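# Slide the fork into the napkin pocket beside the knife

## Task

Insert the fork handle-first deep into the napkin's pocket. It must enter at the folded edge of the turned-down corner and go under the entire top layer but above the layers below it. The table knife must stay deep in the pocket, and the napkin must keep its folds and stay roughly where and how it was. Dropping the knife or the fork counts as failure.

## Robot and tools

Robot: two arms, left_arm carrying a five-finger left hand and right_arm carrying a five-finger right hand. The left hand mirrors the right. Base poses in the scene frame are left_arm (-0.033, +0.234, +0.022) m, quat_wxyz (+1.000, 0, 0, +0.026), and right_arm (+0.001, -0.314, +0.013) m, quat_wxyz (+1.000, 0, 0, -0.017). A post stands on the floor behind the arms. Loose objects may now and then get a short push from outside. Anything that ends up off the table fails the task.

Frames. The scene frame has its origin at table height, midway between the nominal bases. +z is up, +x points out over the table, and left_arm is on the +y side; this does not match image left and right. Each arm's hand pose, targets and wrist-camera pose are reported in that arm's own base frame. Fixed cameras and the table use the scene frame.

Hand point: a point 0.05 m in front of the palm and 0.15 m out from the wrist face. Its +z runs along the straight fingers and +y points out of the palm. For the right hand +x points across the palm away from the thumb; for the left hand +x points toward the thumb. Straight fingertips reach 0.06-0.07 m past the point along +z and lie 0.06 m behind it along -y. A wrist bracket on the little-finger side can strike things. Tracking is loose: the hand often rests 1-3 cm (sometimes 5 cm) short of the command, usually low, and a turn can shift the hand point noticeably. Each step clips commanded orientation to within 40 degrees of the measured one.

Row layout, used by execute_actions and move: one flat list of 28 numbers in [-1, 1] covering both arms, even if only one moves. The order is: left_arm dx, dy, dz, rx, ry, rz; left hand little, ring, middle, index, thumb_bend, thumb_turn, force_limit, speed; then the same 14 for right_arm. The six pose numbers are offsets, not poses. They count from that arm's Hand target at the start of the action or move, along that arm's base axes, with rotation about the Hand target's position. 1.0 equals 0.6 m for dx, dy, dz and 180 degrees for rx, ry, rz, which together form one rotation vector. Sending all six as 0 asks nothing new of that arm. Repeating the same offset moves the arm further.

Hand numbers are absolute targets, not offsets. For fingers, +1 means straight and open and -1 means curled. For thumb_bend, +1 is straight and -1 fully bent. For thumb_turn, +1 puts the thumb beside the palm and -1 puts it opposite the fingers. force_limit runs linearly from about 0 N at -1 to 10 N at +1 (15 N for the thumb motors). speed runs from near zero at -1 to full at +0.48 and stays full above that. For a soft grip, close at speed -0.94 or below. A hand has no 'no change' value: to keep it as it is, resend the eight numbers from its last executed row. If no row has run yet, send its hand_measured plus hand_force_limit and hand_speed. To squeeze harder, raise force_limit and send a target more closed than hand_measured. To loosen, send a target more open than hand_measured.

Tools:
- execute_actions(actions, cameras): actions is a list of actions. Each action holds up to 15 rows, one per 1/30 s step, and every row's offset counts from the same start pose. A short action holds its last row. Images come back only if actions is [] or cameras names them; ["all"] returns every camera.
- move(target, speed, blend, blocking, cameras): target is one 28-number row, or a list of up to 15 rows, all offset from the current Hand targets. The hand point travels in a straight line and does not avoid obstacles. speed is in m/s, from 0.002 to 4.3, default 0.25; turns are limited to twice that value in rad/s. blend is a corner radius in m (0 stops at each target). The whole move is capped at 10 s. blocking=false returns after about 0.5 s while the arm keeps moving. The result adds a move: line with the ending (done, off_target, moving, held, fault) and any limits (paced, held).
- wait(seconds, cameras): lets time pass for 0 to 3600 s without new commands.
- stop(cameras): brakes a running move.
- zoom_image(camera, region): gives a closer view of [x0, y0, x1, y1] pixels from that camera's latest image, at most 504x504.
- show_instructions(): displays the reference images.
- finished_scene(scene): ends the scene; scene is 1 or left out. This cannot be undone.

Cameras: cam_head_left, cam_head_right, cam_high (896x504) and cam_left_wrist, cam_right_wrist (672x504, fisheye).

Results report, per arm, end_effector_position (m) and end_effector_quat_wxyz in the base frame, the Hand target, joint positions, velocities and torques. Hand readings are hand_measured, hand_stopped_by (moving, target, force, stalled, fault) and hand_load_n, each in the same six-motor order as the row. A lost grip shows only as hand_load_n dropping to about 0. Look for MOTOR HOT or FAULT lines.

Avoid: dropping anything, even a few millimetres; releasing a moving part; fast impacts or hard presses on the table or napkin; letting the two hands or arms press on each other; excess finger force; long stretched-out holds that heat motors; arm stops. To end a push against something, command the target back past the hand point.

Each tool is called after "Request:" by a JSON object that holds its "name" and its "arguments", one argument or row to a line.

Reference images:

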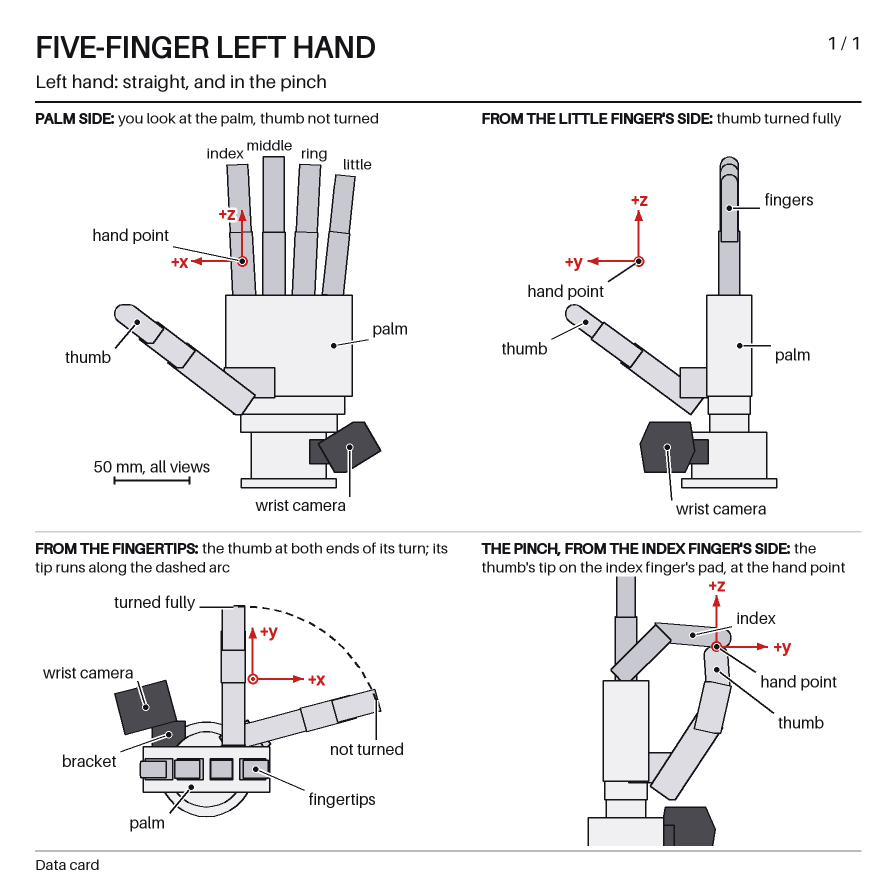

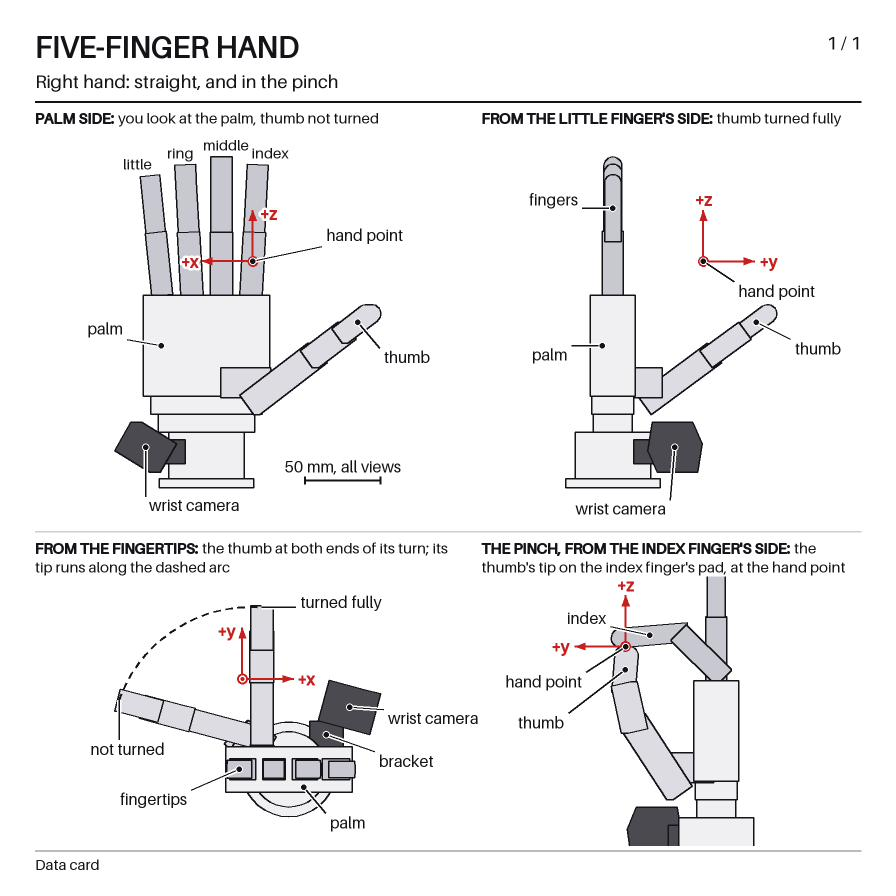

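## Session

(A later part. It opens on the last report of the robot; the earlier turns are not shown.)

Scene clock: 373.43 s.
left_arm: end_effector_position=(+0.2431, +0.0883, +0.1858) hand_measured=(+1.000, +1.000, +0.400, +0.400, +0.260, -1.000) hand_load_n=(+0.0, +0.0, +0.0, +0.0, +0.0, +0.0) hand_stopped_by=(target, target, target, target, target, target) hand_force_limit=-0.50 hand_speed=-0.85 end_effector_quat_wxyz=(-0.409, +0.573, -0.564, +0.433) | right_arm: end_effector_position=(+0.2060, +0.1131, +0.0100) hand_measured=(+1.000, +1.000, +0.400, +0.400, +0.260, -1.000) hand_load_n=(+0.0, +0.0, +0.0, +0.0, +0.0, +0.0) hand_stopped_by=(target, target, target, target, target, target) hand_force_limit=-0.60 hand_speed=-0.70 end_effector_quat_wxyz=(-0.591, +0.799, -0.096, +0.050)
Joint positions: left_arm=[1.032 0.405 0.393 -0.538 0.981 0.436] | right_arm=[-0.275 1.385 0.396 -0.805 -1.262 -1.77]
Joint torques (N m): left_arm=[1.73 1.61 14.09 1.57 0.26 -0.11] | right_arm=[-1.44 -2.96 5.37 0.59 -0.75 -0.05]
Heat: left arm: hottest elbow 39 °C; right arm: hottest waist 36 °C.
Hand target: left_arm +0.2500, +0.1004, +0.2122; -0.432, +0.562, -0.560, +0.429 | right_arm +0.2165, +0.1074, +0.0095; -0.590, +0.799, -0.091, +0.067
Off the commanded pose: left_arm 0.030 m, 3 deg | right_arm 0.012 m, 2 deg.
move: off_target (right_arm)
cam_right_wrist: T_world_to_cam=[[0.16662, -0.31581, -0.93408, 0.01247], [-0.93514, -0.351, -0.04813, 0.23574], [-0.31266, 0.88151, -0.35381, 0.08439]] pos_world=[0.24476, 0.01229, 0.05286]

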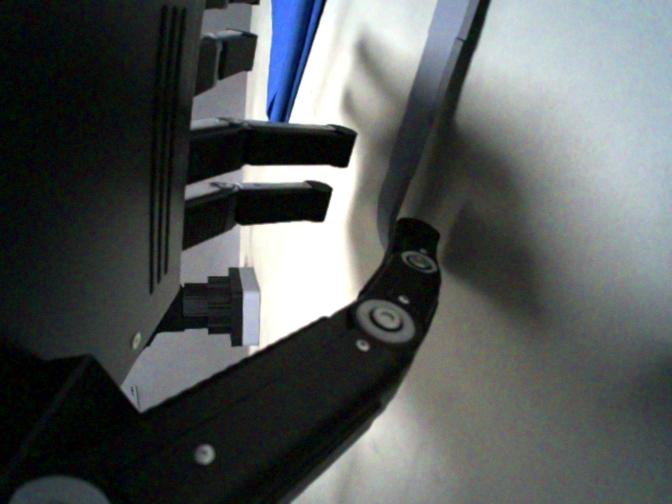

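Request:
{"name": "move", "arguments": {
  "target": [
    [0, 0, 0, 0, 0, 0, 1, 1, 0.4, 0.4, 0.26, -1, -0.5, -0.85, 0.0133, 0.0, -0.005, 0, 0, 0, 1, 1, 0.4, 0.4, 0.26, -1, -0.6, -0.7]
  ],
  "speed": 0.04,
  "cameras": ["cam_right_wrist"]
}}

Request:
{"name": "zoom_image", "arguments": {
  "camera": "cam_right_wrist",
  "region": [280, 60, 600, 380]
}}

Scene clock: 375.60 s.
left_arm: end_effector_position=(+0.2431, +0.0883, +0.1858) hand_measured=(+1.000, +1.000, +0.400, +0.400, +0.260, -1.000) hand_load_n=(-0.5, +0.0, +0.0, +0.0, +0.0, +0.5) hand_stopped_by=(target, target, target, target, target, target) hand_force_limit=-0.50 hand_speed=-0.85 end_effector_quat_wxyz=(-0.409, +0.573, -0.564, +0.433) | right_arm: end_effector_position=(+0.2131, +0.1111, +0.0048) hand_measured=(+1.000, +1.000, +0.400, +0.400, +0.260, -1.000) hand_load_n=(+0.0, -0.5, +0.0, +0.0, +0.0, +0.0) hand_stopped_by=(target, target, target, target, target, target) hand_force_limit=-0.60 hand_speed=-0.70 end_effector_quat_wxyz=(-0.590, +0.801, -0.090, +0.059)
Joint positions: left_arm=[1.032 0.405 0.393 -0.538 0.981 0.436] | right_arm=[-0.275 1.41 0.402 -0.765 -1.262 -1.77]
Joint torques (N m): left_arm=[1.73 1.55 14.09 1.55 0.27 -0.11] | right_arm=[-0.79 -3.14 5.9 0.62 -0.86 0.2]
Heat: left arm: hottest elbow 39 °C; right arm: hottest waist 36 °C.
Hand target: left_arm +0.2500, +0.1004, +0.2122; -0.432, +0.562, -0.560, +0.429 | right_arm +0.2245, +0.1074, +0.0065; -0.590, +0.799, -0.091, +0.067
Off the commanded pose: left_arm 0.030 m, 3 deg | right_arm 0.012 m, 1 deg.
move: off_target (right_arm)
cam_right_wrist: T_world_to_cam=[[0.18531, -0.32102, -0.92876, 0.00246], [-0.93399, -0.35136, -0.0649, 0.24124], [-0.3055, 0.87948, -0.36494, 0.08525]] pos_world=[0.2509, 0.01058, 0.04906]

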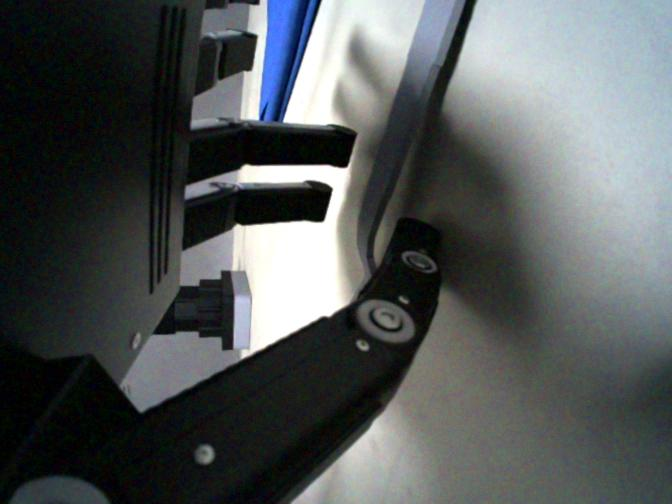

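Scaled by 1.575 from the camera's image (finer frame: 960x720).

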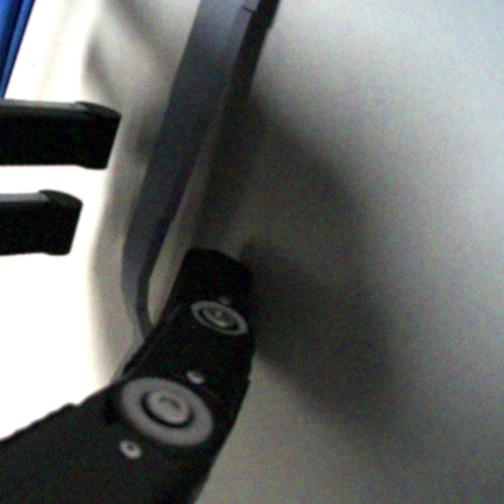

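Request:
{"name": "move", "arguments": {
  "target": [0, 0, 0, 0, 0, 0, 1, 1, 0.4, 0.4, 0.26, -1, -0.5, -0.85, 0, 0, 0, 0, 0, 0, 1, 1, 0.0, 0.0, 0.26, -1, -0.5, -0.9],
  "speed": 0.03,
  "cameras": ["cam_right_wrist"]
}}

Request:
{"name": "zoom_image", "arguments": {
  "camera": "cam_right_wrist",
  "region": [280, 60, 600, 380]
}}

Scene clock: 378.90 s.
left_arm: end_effector_position=(+0.2431, +0.0883, +0.1858) hand_measured=(+1.000, +1.000, +0.400, +0.400, +0.260, -1.000) hand_load_n=(+0.0, +0.0, +0.0, +0.0, +0.0, +0.0) hand_stopped_by=(target, target, target, target, target, target) hand_force_limit=-0.50 hand_speed=-0.85 end_effector_quat_wxyz=(-0.409, +0.573, -0.564, +0.433) | right_arm: end_effector_position=(+0.2137, +0.1123, +0.0073) hand_measured=(+1.000, +1.000, +0.000, +0.000, +0.260, -1.000) hand_load_n=(+0.0, +0.0, +1.5, +0.0, +0.0, +0.0) hand_stopped_by=(target, target, target, target, target, target) hand_force_limit=-0.50 hand_speed=-0.90 end_effector_quat_wxyz=(-0.594, +0.797, -0.092, +0.058)
Joint positions: left_arm=[1.032 0.405 0.393 -0.538 0.981 0.436] | right_arm=[-0.275 1.41 0.404 -0.771 -1.273 -1.769]
Joint torques (N m): left_arm=[1.61 1.61 14.12 1.58 0.27 -0.11] | right_arm=[-0.79 -3.25 5.72 0.65 -0.5 0.2]
Heat: left arm: hottest elbow 39 °C; right arm: hottest waist 36 °C.
Hand target: left_arm +0.2500, +0.1004, +0.2122; -0.432, +0.562, -0.560, +0.429 | right_arm +0.2246, +0.1074, +0.0065; -0.590, +0.799, -0.091, +0.067
Off the commanded pose: left_arm 0.030 m, 3 deg | right_arm 0.012 m, 1 deg.
move: done
cam_right_wrist: T_world_to_cam=[[0.18238, -0.31078, -0.93282, 0.00448], [-0.93504, -0.34818, -0.06681, 0.24229], [-0.30403, 0.88441, -0.35409, 0.08441]] pos_world=[0.25139, 0.0111, 0.05026]

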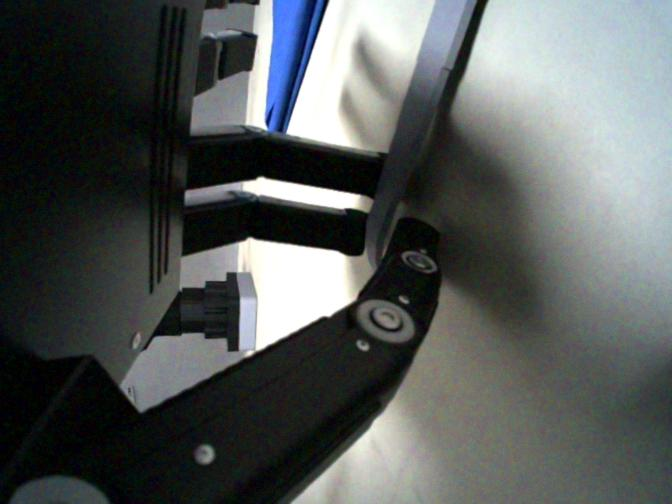

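Scaled by 1.575 from the camera's image (finer frame: 960x720).

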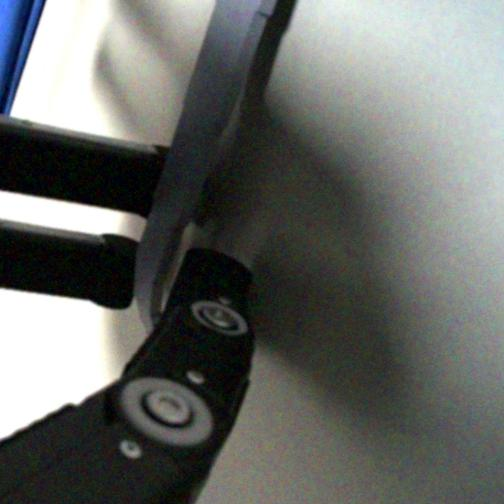

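Request:
{"name": "move", "arguments": {
  "target": [0, 0, 0, 0, 0, 0, 1, 1, 0.4, 0.4, 0.26, -1, -0.5, -0.85, 0, 0, 0, 0, 0, 0, 1, 1, -0.45, -0.45, 0.26, -1, -0.4, -0.92],
  "speed": 0.03,
  "cameras": ["cam_right_wrist"]
}}

Request:
{"name": "zoom_image", "arguments": {
  "camera": "cam_right_wrist",
  "region": [280, 60, 600, 380]
}}

Scene clock: 381.20 s.
left_arm: end_effector_position=(+0.2431, +0.0883, +0.1858) hand_measured=(+1.000, +1.000, +0.400, +0.400, +0.260, -1.000) hand_load_n=(+0.0, +0.0, +0.0, +0.0, +0.0, +0.0) hand_stopped_by=(target, target, target, target, target, target) hand_force_limit=-0.50 hand_speed=-0.85 end_effector_quat_wxyz=(-0.409, +0.573, -0.564, +0.433) | right_arm: end_effector_position=(+0.2137, +0.1125, +0.0076) hand_measured=(+1.000, +1.000, -0.140, -0.162, +0.260, -1.000) hand_load_n=(+0.0, +0.0, +4.0, +2.5, +2.5, +0.0) hand_stopped_by=(target, target, force, force, target, target) hand_force_limit=-0.40 hand_speed=-0.92 end_effector_quat_wxyz=(-0.595, +0.797, -0.092, +0.058)
Joint positions: left_arm=[1.032 0.405 0.393 -0.538 0.981 0.436] | right_arm=[-0.275 1.41 0.404 -0.771 -1.274 -1.767]
Joint torques (N m): left_arm=[1.67 1.55 14.11 1.58 0.26 -0.11] | right_arm=[-0.85 -3.25 5.72 0.66 -0.43 0.2]
Heat: left arm: hottest elbow 39 °C; right arm: hottest waist 36 °C.
Hand target: left_arm +0.2500, +0.1004, +0.2122; -0.432, +0.562, -0.560, +0.429 | right_arm +0.2246, +0.1074, +0.0065; -0.590, +0.799, -0.091, +0.067
Off the commanded pose: left_arm 0.030 m, 3 deg | right_arm 0.012 m, 1 deg.
move: done
cam_right_wrist: T_world_to_cam=[[0.18116, -0.30933, -0.93354, 0.00495], [-0.93538, -0.34735, -0.06642, 0.24229], [-0.30372, 0.88525, -0.35227, 0.08414]] pos_world=[0.25129, 0.0112, 0.05036]

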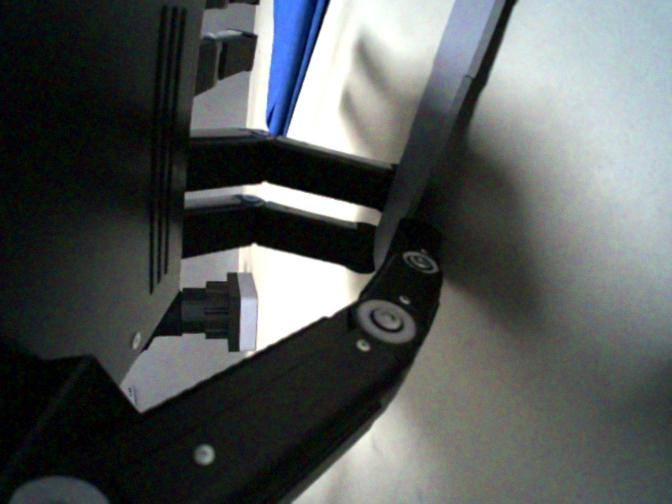

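Scaled by 1.575 from the camera's image (finer frame: 960x720).

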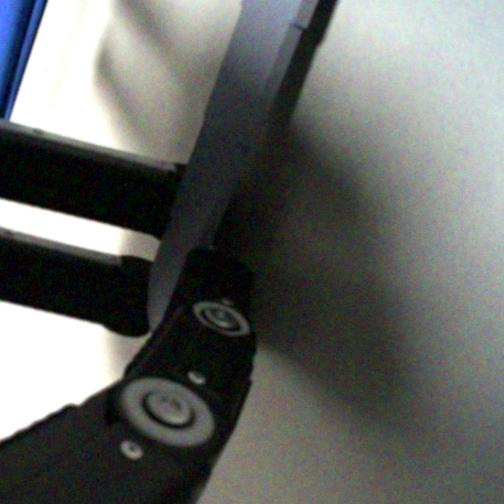

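Request:
{"name": "move", "arguments": {
  "target": [0, 0, 0, 0, 0, 0, 1, 1, 0.4, 0.4, 0.26, -1, -0.5, -0.85, 0, 0, 0.03, 0, 0, 0, 1, 1, -0.45, -0.45, 0.26, -1, -0.4, -0.92],
  "speed": 0.03,
  "cameras": ["cam_right_wrist", "cam_high"]
}}

Request:
{"name": "zoom_image", "arguments": {
  "camera": "cam_right_wrist",
  "region": [280, 0, 600, 320]
}}

Request:
{"name": "zoom_image", "arguments": {
  "camera": "cam_high",
  "region": [440, 130, 620, 270]
}}

Scene clock: 383.40 s.
left_arm: end_effector_position=(+0.2431, +0.0883, +0.1858) hand_measured=(+1.000, +1.000, +0.400, +0.400, +0.260, -1.000) hand_load_n=(+0.0, +0.0, -0.5, +0.0, -0.5, +0.0) hand_stopped_by=(target, target, target, target, target, target) hand_force_limit=-0.50 hand_speed=-0.85 end_effector_quat_wxyz=(-0.409, +0.573, -0.564, +0.433) | right_arm: end_effector_position=(+0.2154, +0.1111, +0.0169) hand_measured=(+1.000, +1.000, -0.140, -0.162, +0.262, -1.000) hand_load_n=(+0.0, +0.0, +3.0, +2.0, +4.0, +0.0) hand_stopped_by=(target, target, force, force, target, target) hand_force_limit=-0.40 hand_speed=-0.92 end_effector_quat_wxyz=(-0.591, +0.800, -0.088, +0.063)
Joint positions: left_arm=[1.032 0.405 0.393 -0.538 0.981 0.436] | right_arm=[-0.275 1.363 0.412 -0.808 -1.266 -1.764]
Joint torques (N m): left_arm=[1.79 1.61 14.11 1.58 0.27 -0.11] | right_arm=[-0.67 -4.72 6.68 -0.53 -0.71 0.17]
Heat: left arm: hottest elbow 39 °C; right arm: hottest waist 36 °C.
Hand target: left_arm +0.2500, +0.1004, +0.2122; -0.432, +0.562, -0.560, +0.429 | right_arm +0.2246, +0.1074, +0.0245; -0.590, +0.799, -0.091, +0.067
Off the commanded pose: left_arm 0.030 m, 3 deg | right_arm 0.013 m, 1 deg.
move: off_target (right_arm)
cam_right_wrist: T_world_to_cam=[[0.19232, -0.31969, -0.9278, 0.01144], [-0.93436, -0.34865, -0.07354, 0.24412], [-0.29997, 0.88104, -0.36576, 0.08909]] pos_world=[0.25262, 0.01028, 0.06116]
Images, in order (width x height): cam_high 896x504, cam_right_wrist 672x504.

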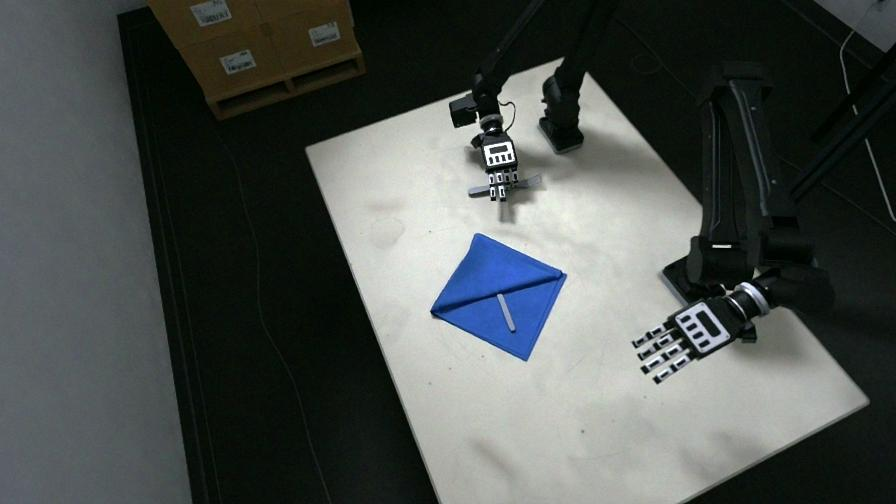

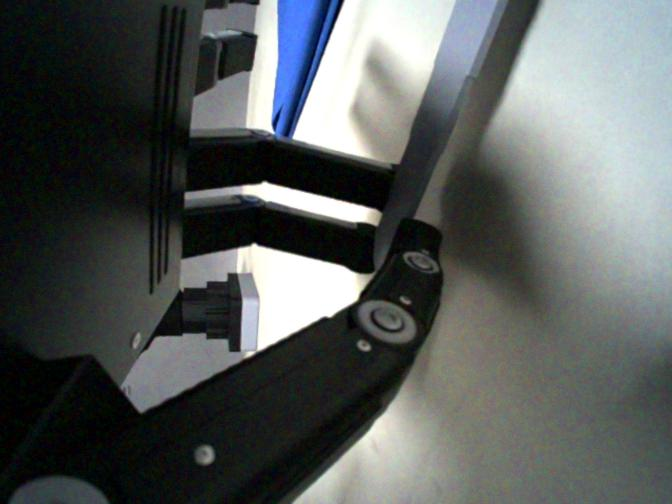

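Scaled by 1.575 from the camera's image (finer frame: 960x720).

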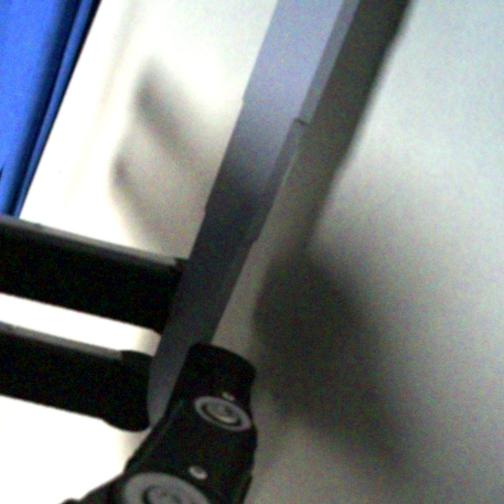

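Scaled by 2.800 from the camera's image (finer frame: 1280x720).

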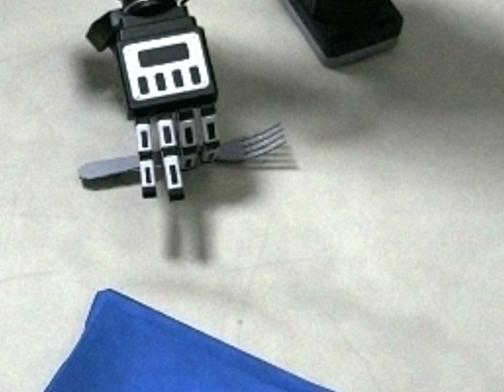

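Request:
{"name": "move", "arguments": {
  "target": [
    [-0.15, 0.25, 0.08, 0, 0, 0, 1, 1, 0.4, 0.4, 0.26, -1, -0.5, -0.85, 0, 0, 0.1925, 0, 0, 0, 1, 1, -0.45, -0.45, 0.26, -1, -0.4, -0.92]
  ],
  "speed": 0.12,
  "cameras": ["cam_right_wrist", "cam_high", "cam_head_left"]
}}

Scene clock: 397.10 s.
left_arm: end_effector_position=(+0.1620, +0.2367, +0.2484) hand_measured=(+1.000, +1.000, +0.400, +0.400, +0.260, -1.000) hand_load_n=(+0.0, +0.0, +0.0, -0.5, +0.0, +0.0) hand_stopped_by=(target, target, target, target, target, target) hand_force_limit=-0.50 hand_speed=-0.85 end_effector_quat_wxyz=(-0.418, +0.570, -0.556, +0.437) | right_arm: end_effector_position=(+0.2152, +0.1112, +0.1277) hand_measured=(+1.000, +1.000, -0.140, -0.162, +0.262, -1.000) hand_load_n=(+0.0, +0.0, +3.5, +2.5, +4.0, +0.0) hand_stopped_by=(target, target, force, force, target, target) hand_force_limit=-0.40 hand_speed=-0.92 end_effector_quat_wxyz=(-0.591, +0.799, -0.096, +0.056)
Joint positions: left_arm=[1.605 1.089 0.913 -1.549 1.296 1.698] | right_arm=[-0.275 1.062 0.571 -1.273 -1.266 -1.749]
Joint torques (N m): left_arm=[1.79 -4.54 12 -1.48 1.1 0.23] | right_arm=[-0.67 -2.96 10.4 -0.57 -0.71 0.06]
Heat: left arm: hottest elbow 40 °C; right arm: hottest waist 36 °C.
Hand target: left_arm +0.1599, +0.2505, +0.2601; -0.432, +0.562, -0.560, +0.429 | right_arm +0.2246, +0.1074, +0.1400; -0.590, +0.799, -0.091, +0.067
Off the commanded pose: left_arm 0.018 m, 2 deg | right_arm 0.016 m, 1 deg.
move: off_target (left_arm, right_arm)
cam_right_wrist: T_world_to_cam=[[0.17331, -0.31647, -0.93264, 0.11873], [-0.93715, -0.34418, -0.05736, 0.25017], [-0.30284, 0.88396, -0.35623, 0.1285]] pos_world=[0.25278, 0.01009, 0.17086]
Images, in order (width x height): cam_head_left 896x504, cam_high 896x504, cam_right_wrist 672x504.

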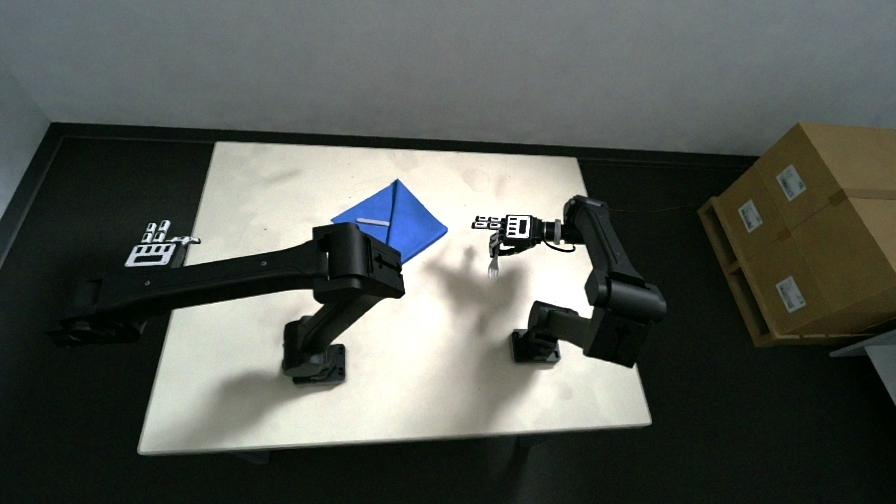

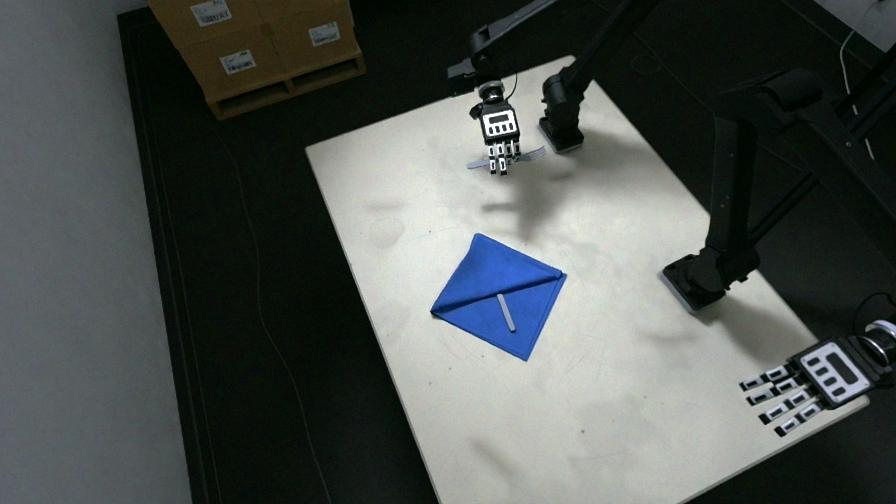

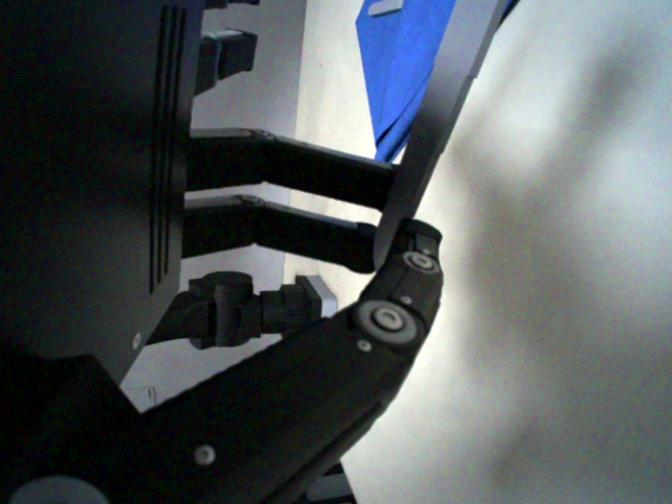

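Request:
{"name": "move", "arguments": {
  "target": [0, 0, 0, 0, 0, 0, 1, 1, 0.4, 0.4, 0.26, -1, -0.5, -0.85, 0.1893, 0.7007, 0.01, 0, 0, -0.4167, 1, 1, -0.45, -0.45, 0.26, -1, -0.4, -0.92],
  "speed": 0.15,
  "cameras": ["cam_right_wrist", "cam_high", "cam_head_left", "cam_head_right"]
}}

Scene clock: 404.40 s.
left_arm: end_effector_position=(+0.1620, +0.2368, +0.2483) hand_measured=(+1.000, +1.000, +0.400, +0.400, +0.260, -1.000) hand_load_n=(+0.0, -0.5, +0.0, +0.0, +0.0, +0.0) hand_stopped_by=(target, target, target, target, target, target) hand_force_limit=-0.50 hand_speed=-0.85 end_effector_quat_wxyz=(-0.419, +0.570, -0.557, +0.436) | right_arm: end_effector_position=(+0.3398, +0.5106, +0.1330) hand_measured=(+1.000, +1.000, -0.140, -0.162, +0.262, -1.000) hand_load_n=(+0.0, +0.0, +3.5, +2.5, +3.5, +0.0) hand_stopped_by=(target, target, force, force, target, target) hand_force_limit=-0.40 hand_speed=-0.92 end_effector_quat_wxyz=(-0.414, +0.588, -0.554, +0.419)
Joint positions: left_arm=[1.605 1.089 0.913 -1.549 1.296 1.7] | right_arm=[1.222 1.673 1.12 -0.17 1.09 0.629]
Joint torques (N m): left_arm=[1.73 -4.37 11.96 -1.51 1.11 0.21] | right_arm=[0.67 -11.63 11.9 0.7 0.67 0.22]
Heat: left arm: hottest elbow 41 °C; right arm: hottest waist 36 °C.
Hand target: left_arm +0.1599, +0.2504, +0.2601; -0.432, +0.562, -0.560, +0.429 | right_arm +0.3382, +0.5277, +0.1460; -0.427, +0.579, -0.559, +0.413
Off the commanded pose: left_arm 0.018 m, 2 deg | right_arm 0.022 m, 2 deg.
move: off_target (right_arm)
cam_right_wrist: T_world_to_cam=[[-0.27186, -0.29998, -0.91439, 0.36894], [-0.57123, 0.81497, -0.09753, -0.2061], [0.77446, 0.49582, -0.39291, -0.34794]] pos_world=[0.25203, 0.45115, 0.18055]
Images, in order (width x height): cam_head_left 896x504, cam_head_right 896x504, cam_high 896x504, cam_right_wrist 672x504.

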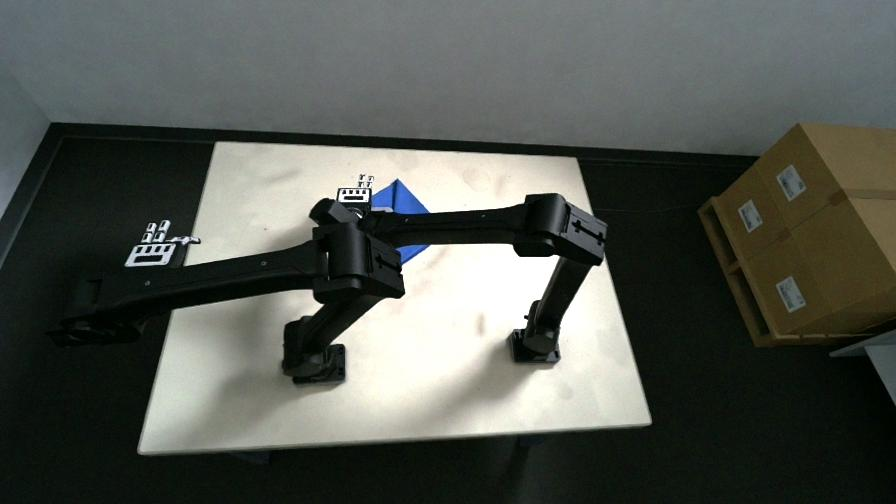

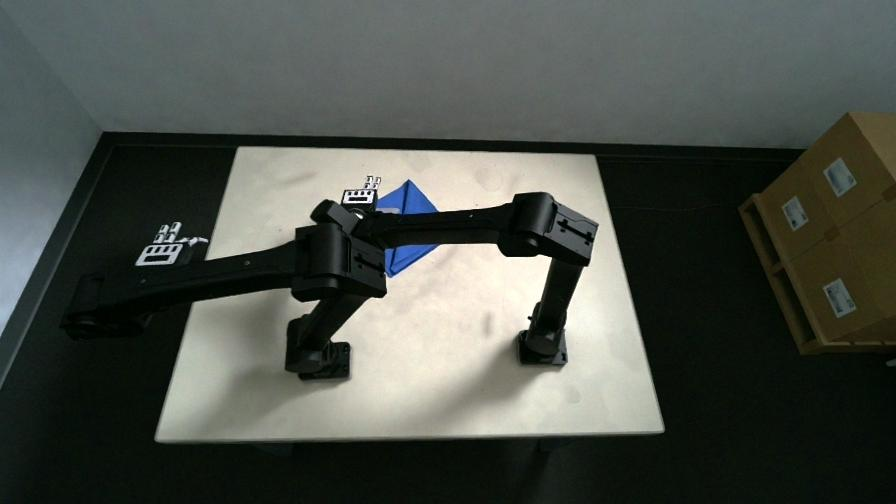

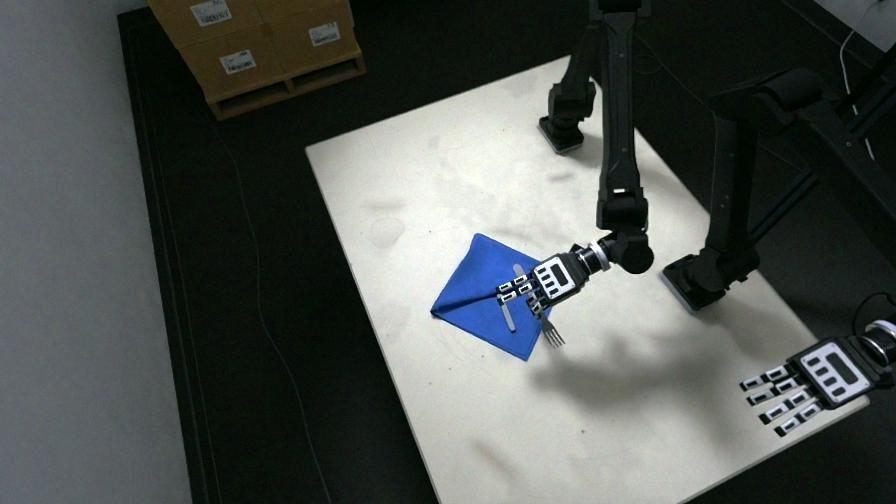

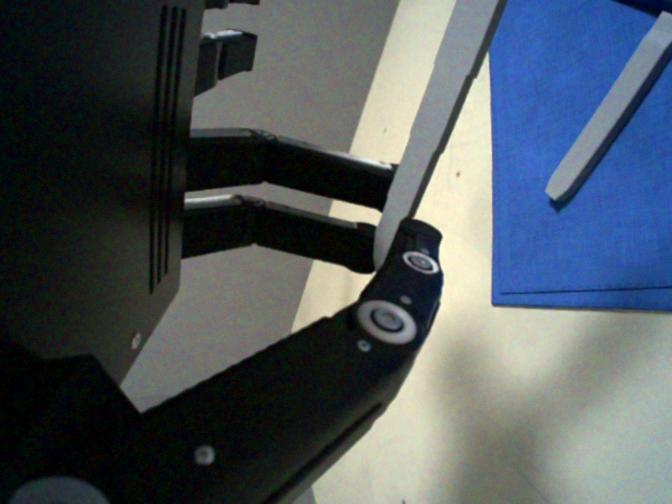

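Request:
{"name": "zoom_image", "arguments": {
  "camera": "cam_high",
  "region": [420, 220, 600, 370]
}}

Request:
{"name": "zoom_image", "arguments": {
  "camera": "cam_right_wrist",
  "region": [350, 0, 672, 320]
}}

Request:
{"name": "zoom_image", "arguments": {
  "camera": "cam_head_left",
  "region": [300, 160, 460, 280]
}}

Scaled by 2.800 from the camera's image (finer frame: 1280x720).

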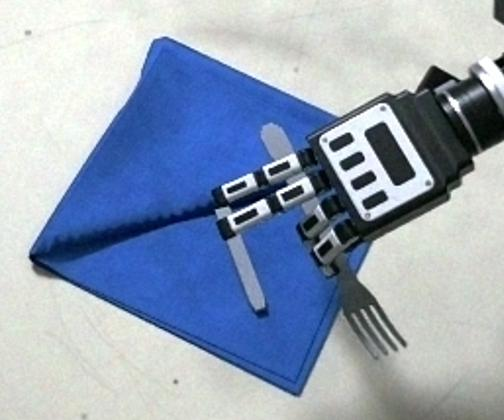

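Scaled by 1.565 from the camera's image (finer frame: 960x720).

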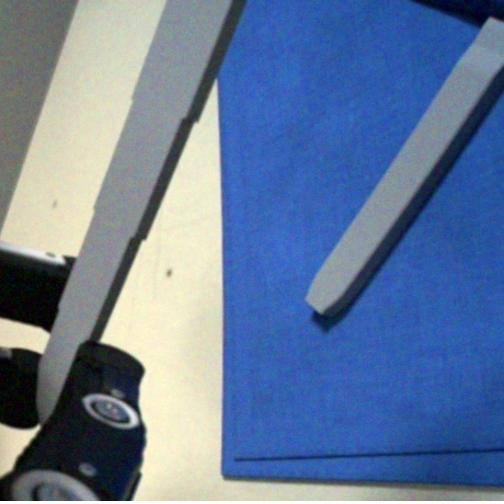

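Scaled by 3.150 from the camera's image (finer frame: 1280x720).

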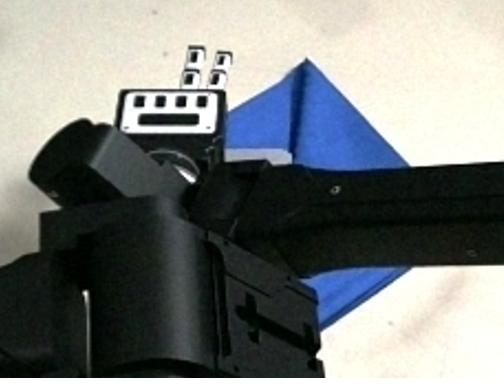

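Request:
{"name": "move", "arguments": {
  "target": [0.4, 0.083, 0, 0, 0, 0, 1, 1, 0.4, 0.4, 0.26, -1, -0.5, -0.85, 0.0, 0.0667, -0.075, 0.03, 0.0013, 0, 1, 1, -0.45, -0.45, 0.26, -1, -0.4, -0.92],
  "speed": 0.12,
  "cameras": ["cam_right_wrist", "cam_high", "cam_head_left", "cam_head_right"]
}}

Request:
{"name": "zoom_image", "arguments": {
  "camera": "cam_high",
  "region": [420, 220, 600, 370]
}}

Request:
{"name": "zoom_image", "arguments": {
  "camera": "cam_head_left",
  "region": [300, 160, 460, 280]
}}

Request:
{"name": "zoom_image", "arguments": {
  "camera": "cam_head_right",
  "region": [310, 160, 470, 280]
}}

Scene clock: 415.70 s.
left_arm: end_effector_position=(+0.3863, +0.2889, +0.2397) hand_measured=(+1.000, +1.000, +0.400, +0.400, +0.260, -1.000) hand_load_n=(+0.0, +0.0, +0.0, +0.0, +0.0, +0.0) hand_stopped_by=(target, target, target, target, target, target) hand_force_limit=-0.50 hand_speed=-0.85 end_effector_quat_wxyz=(-0.415, +0.575, -0.561, +0.428) | right_arm: end_effector_position=(+0.3399, +0.5417, +0.0853) hand_measured=(+1.000, +1.000, -0.140, -0.162, +0.262, -1.000) hand_load_n=(+0.0, +0.0, +3.5, +2.0, +4.0, +0.0) hand_stopped_by=(target, target, force, force, target, target) hand_force_limit=-0.40 hand_speed=-0.92 end_effector_quat_wxyz=(-0.426, +0.576, -0.571, +0.402)
Joint positions: left_arm=[0.977 1.236 0.911 -0.173 0.918 0.38] | right_arm=[1.237 1.802 1.154 -0.099 1.088 0.712]
Joint torques (N m): left_arm=[0.32 -8.18 13.41 1.63 0.15 -0.11] | right_arm=[0.79 -12.92 11.29 2.24 0.36 0.22]
Heat: left arm: hottest elbow 42 °C; right arm: hottest elbow 37 °C.
Hand target: left_arm +0.4000, +0.3002, +0.2601; -0.432, +0.562, -0.560, +0.429 | right_arm +0.3382, +0.5678, +0.1009; -0.453, +0.559, -0.578, +0.385
Off the commanded pose: left_arm 0.027 m, 3 deg | right_arm 0.030 m, 4 deg.
move: off_target (left_arm, right_arm)
cam_right_wrist: T_world_to_cam=[[-0.28493, -0.24536, -0.92661, 0.3106], [-0.56407, 0.82451, -0.04488, -0.24823], [0.77501, 0.50989, -0.37332, -0.39164]] pos_world=[0.25201, 0.48057, 0.13045]
Images, in order (width x height): cam_head_left 896x504, cam_head_right 896x504, cam_high 896x504, cam_right_wrist 672x504.

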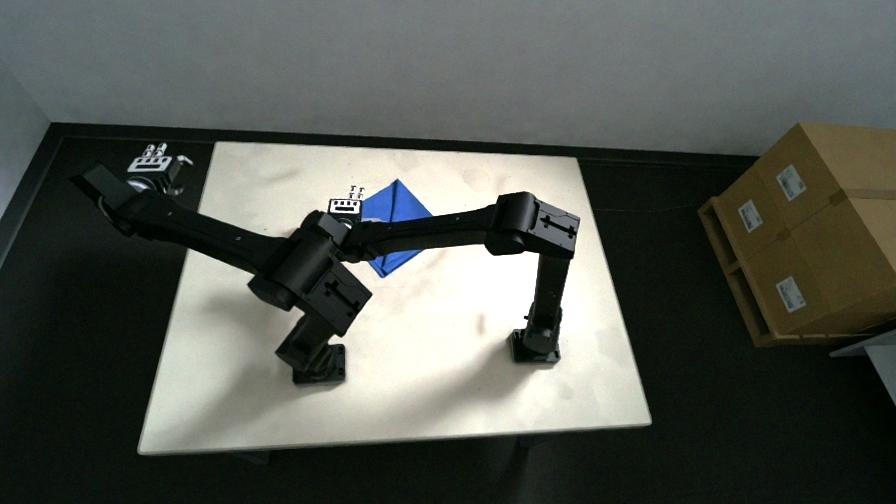

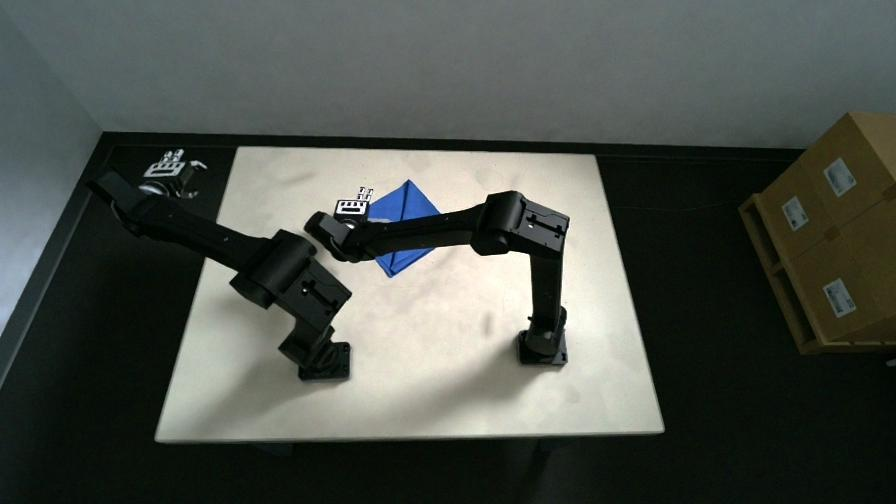

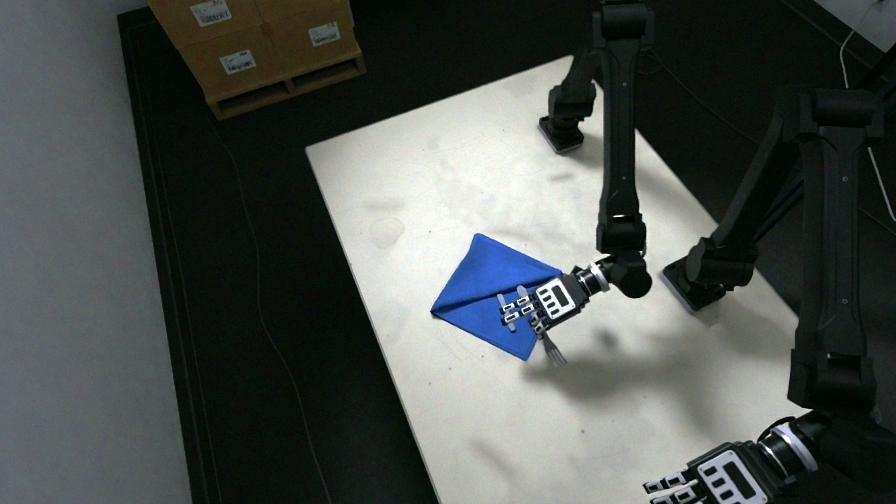

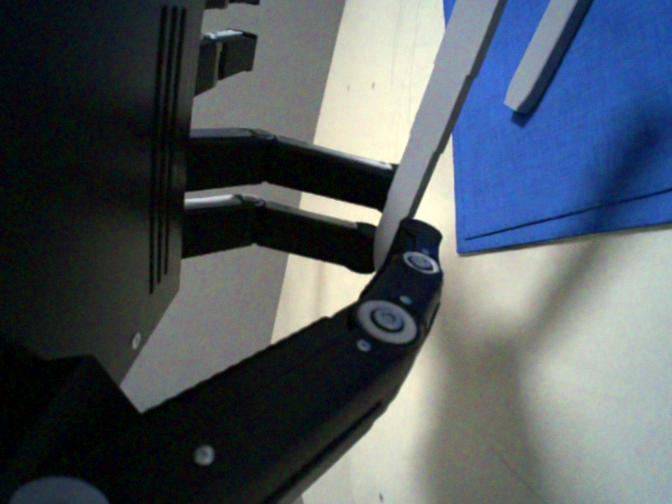

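Scaled by 2.800 from the camera's image (finer frame: 1280x720).

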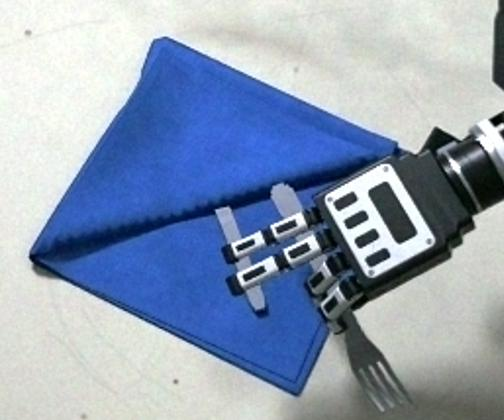

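Scaled by 3.150 from the camera's image (finer frame: 1280x720).

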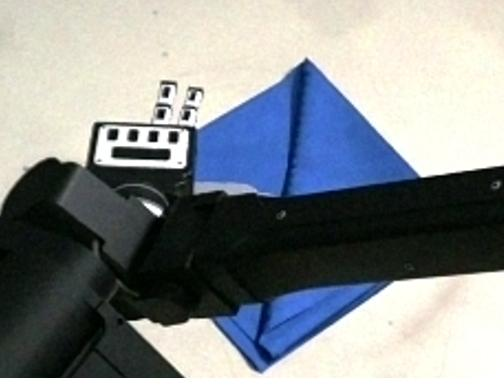

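Scaled by 3.150 from the camera's image (finer frame: 1280x720).

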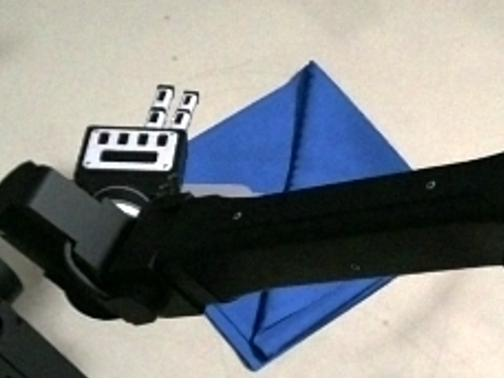

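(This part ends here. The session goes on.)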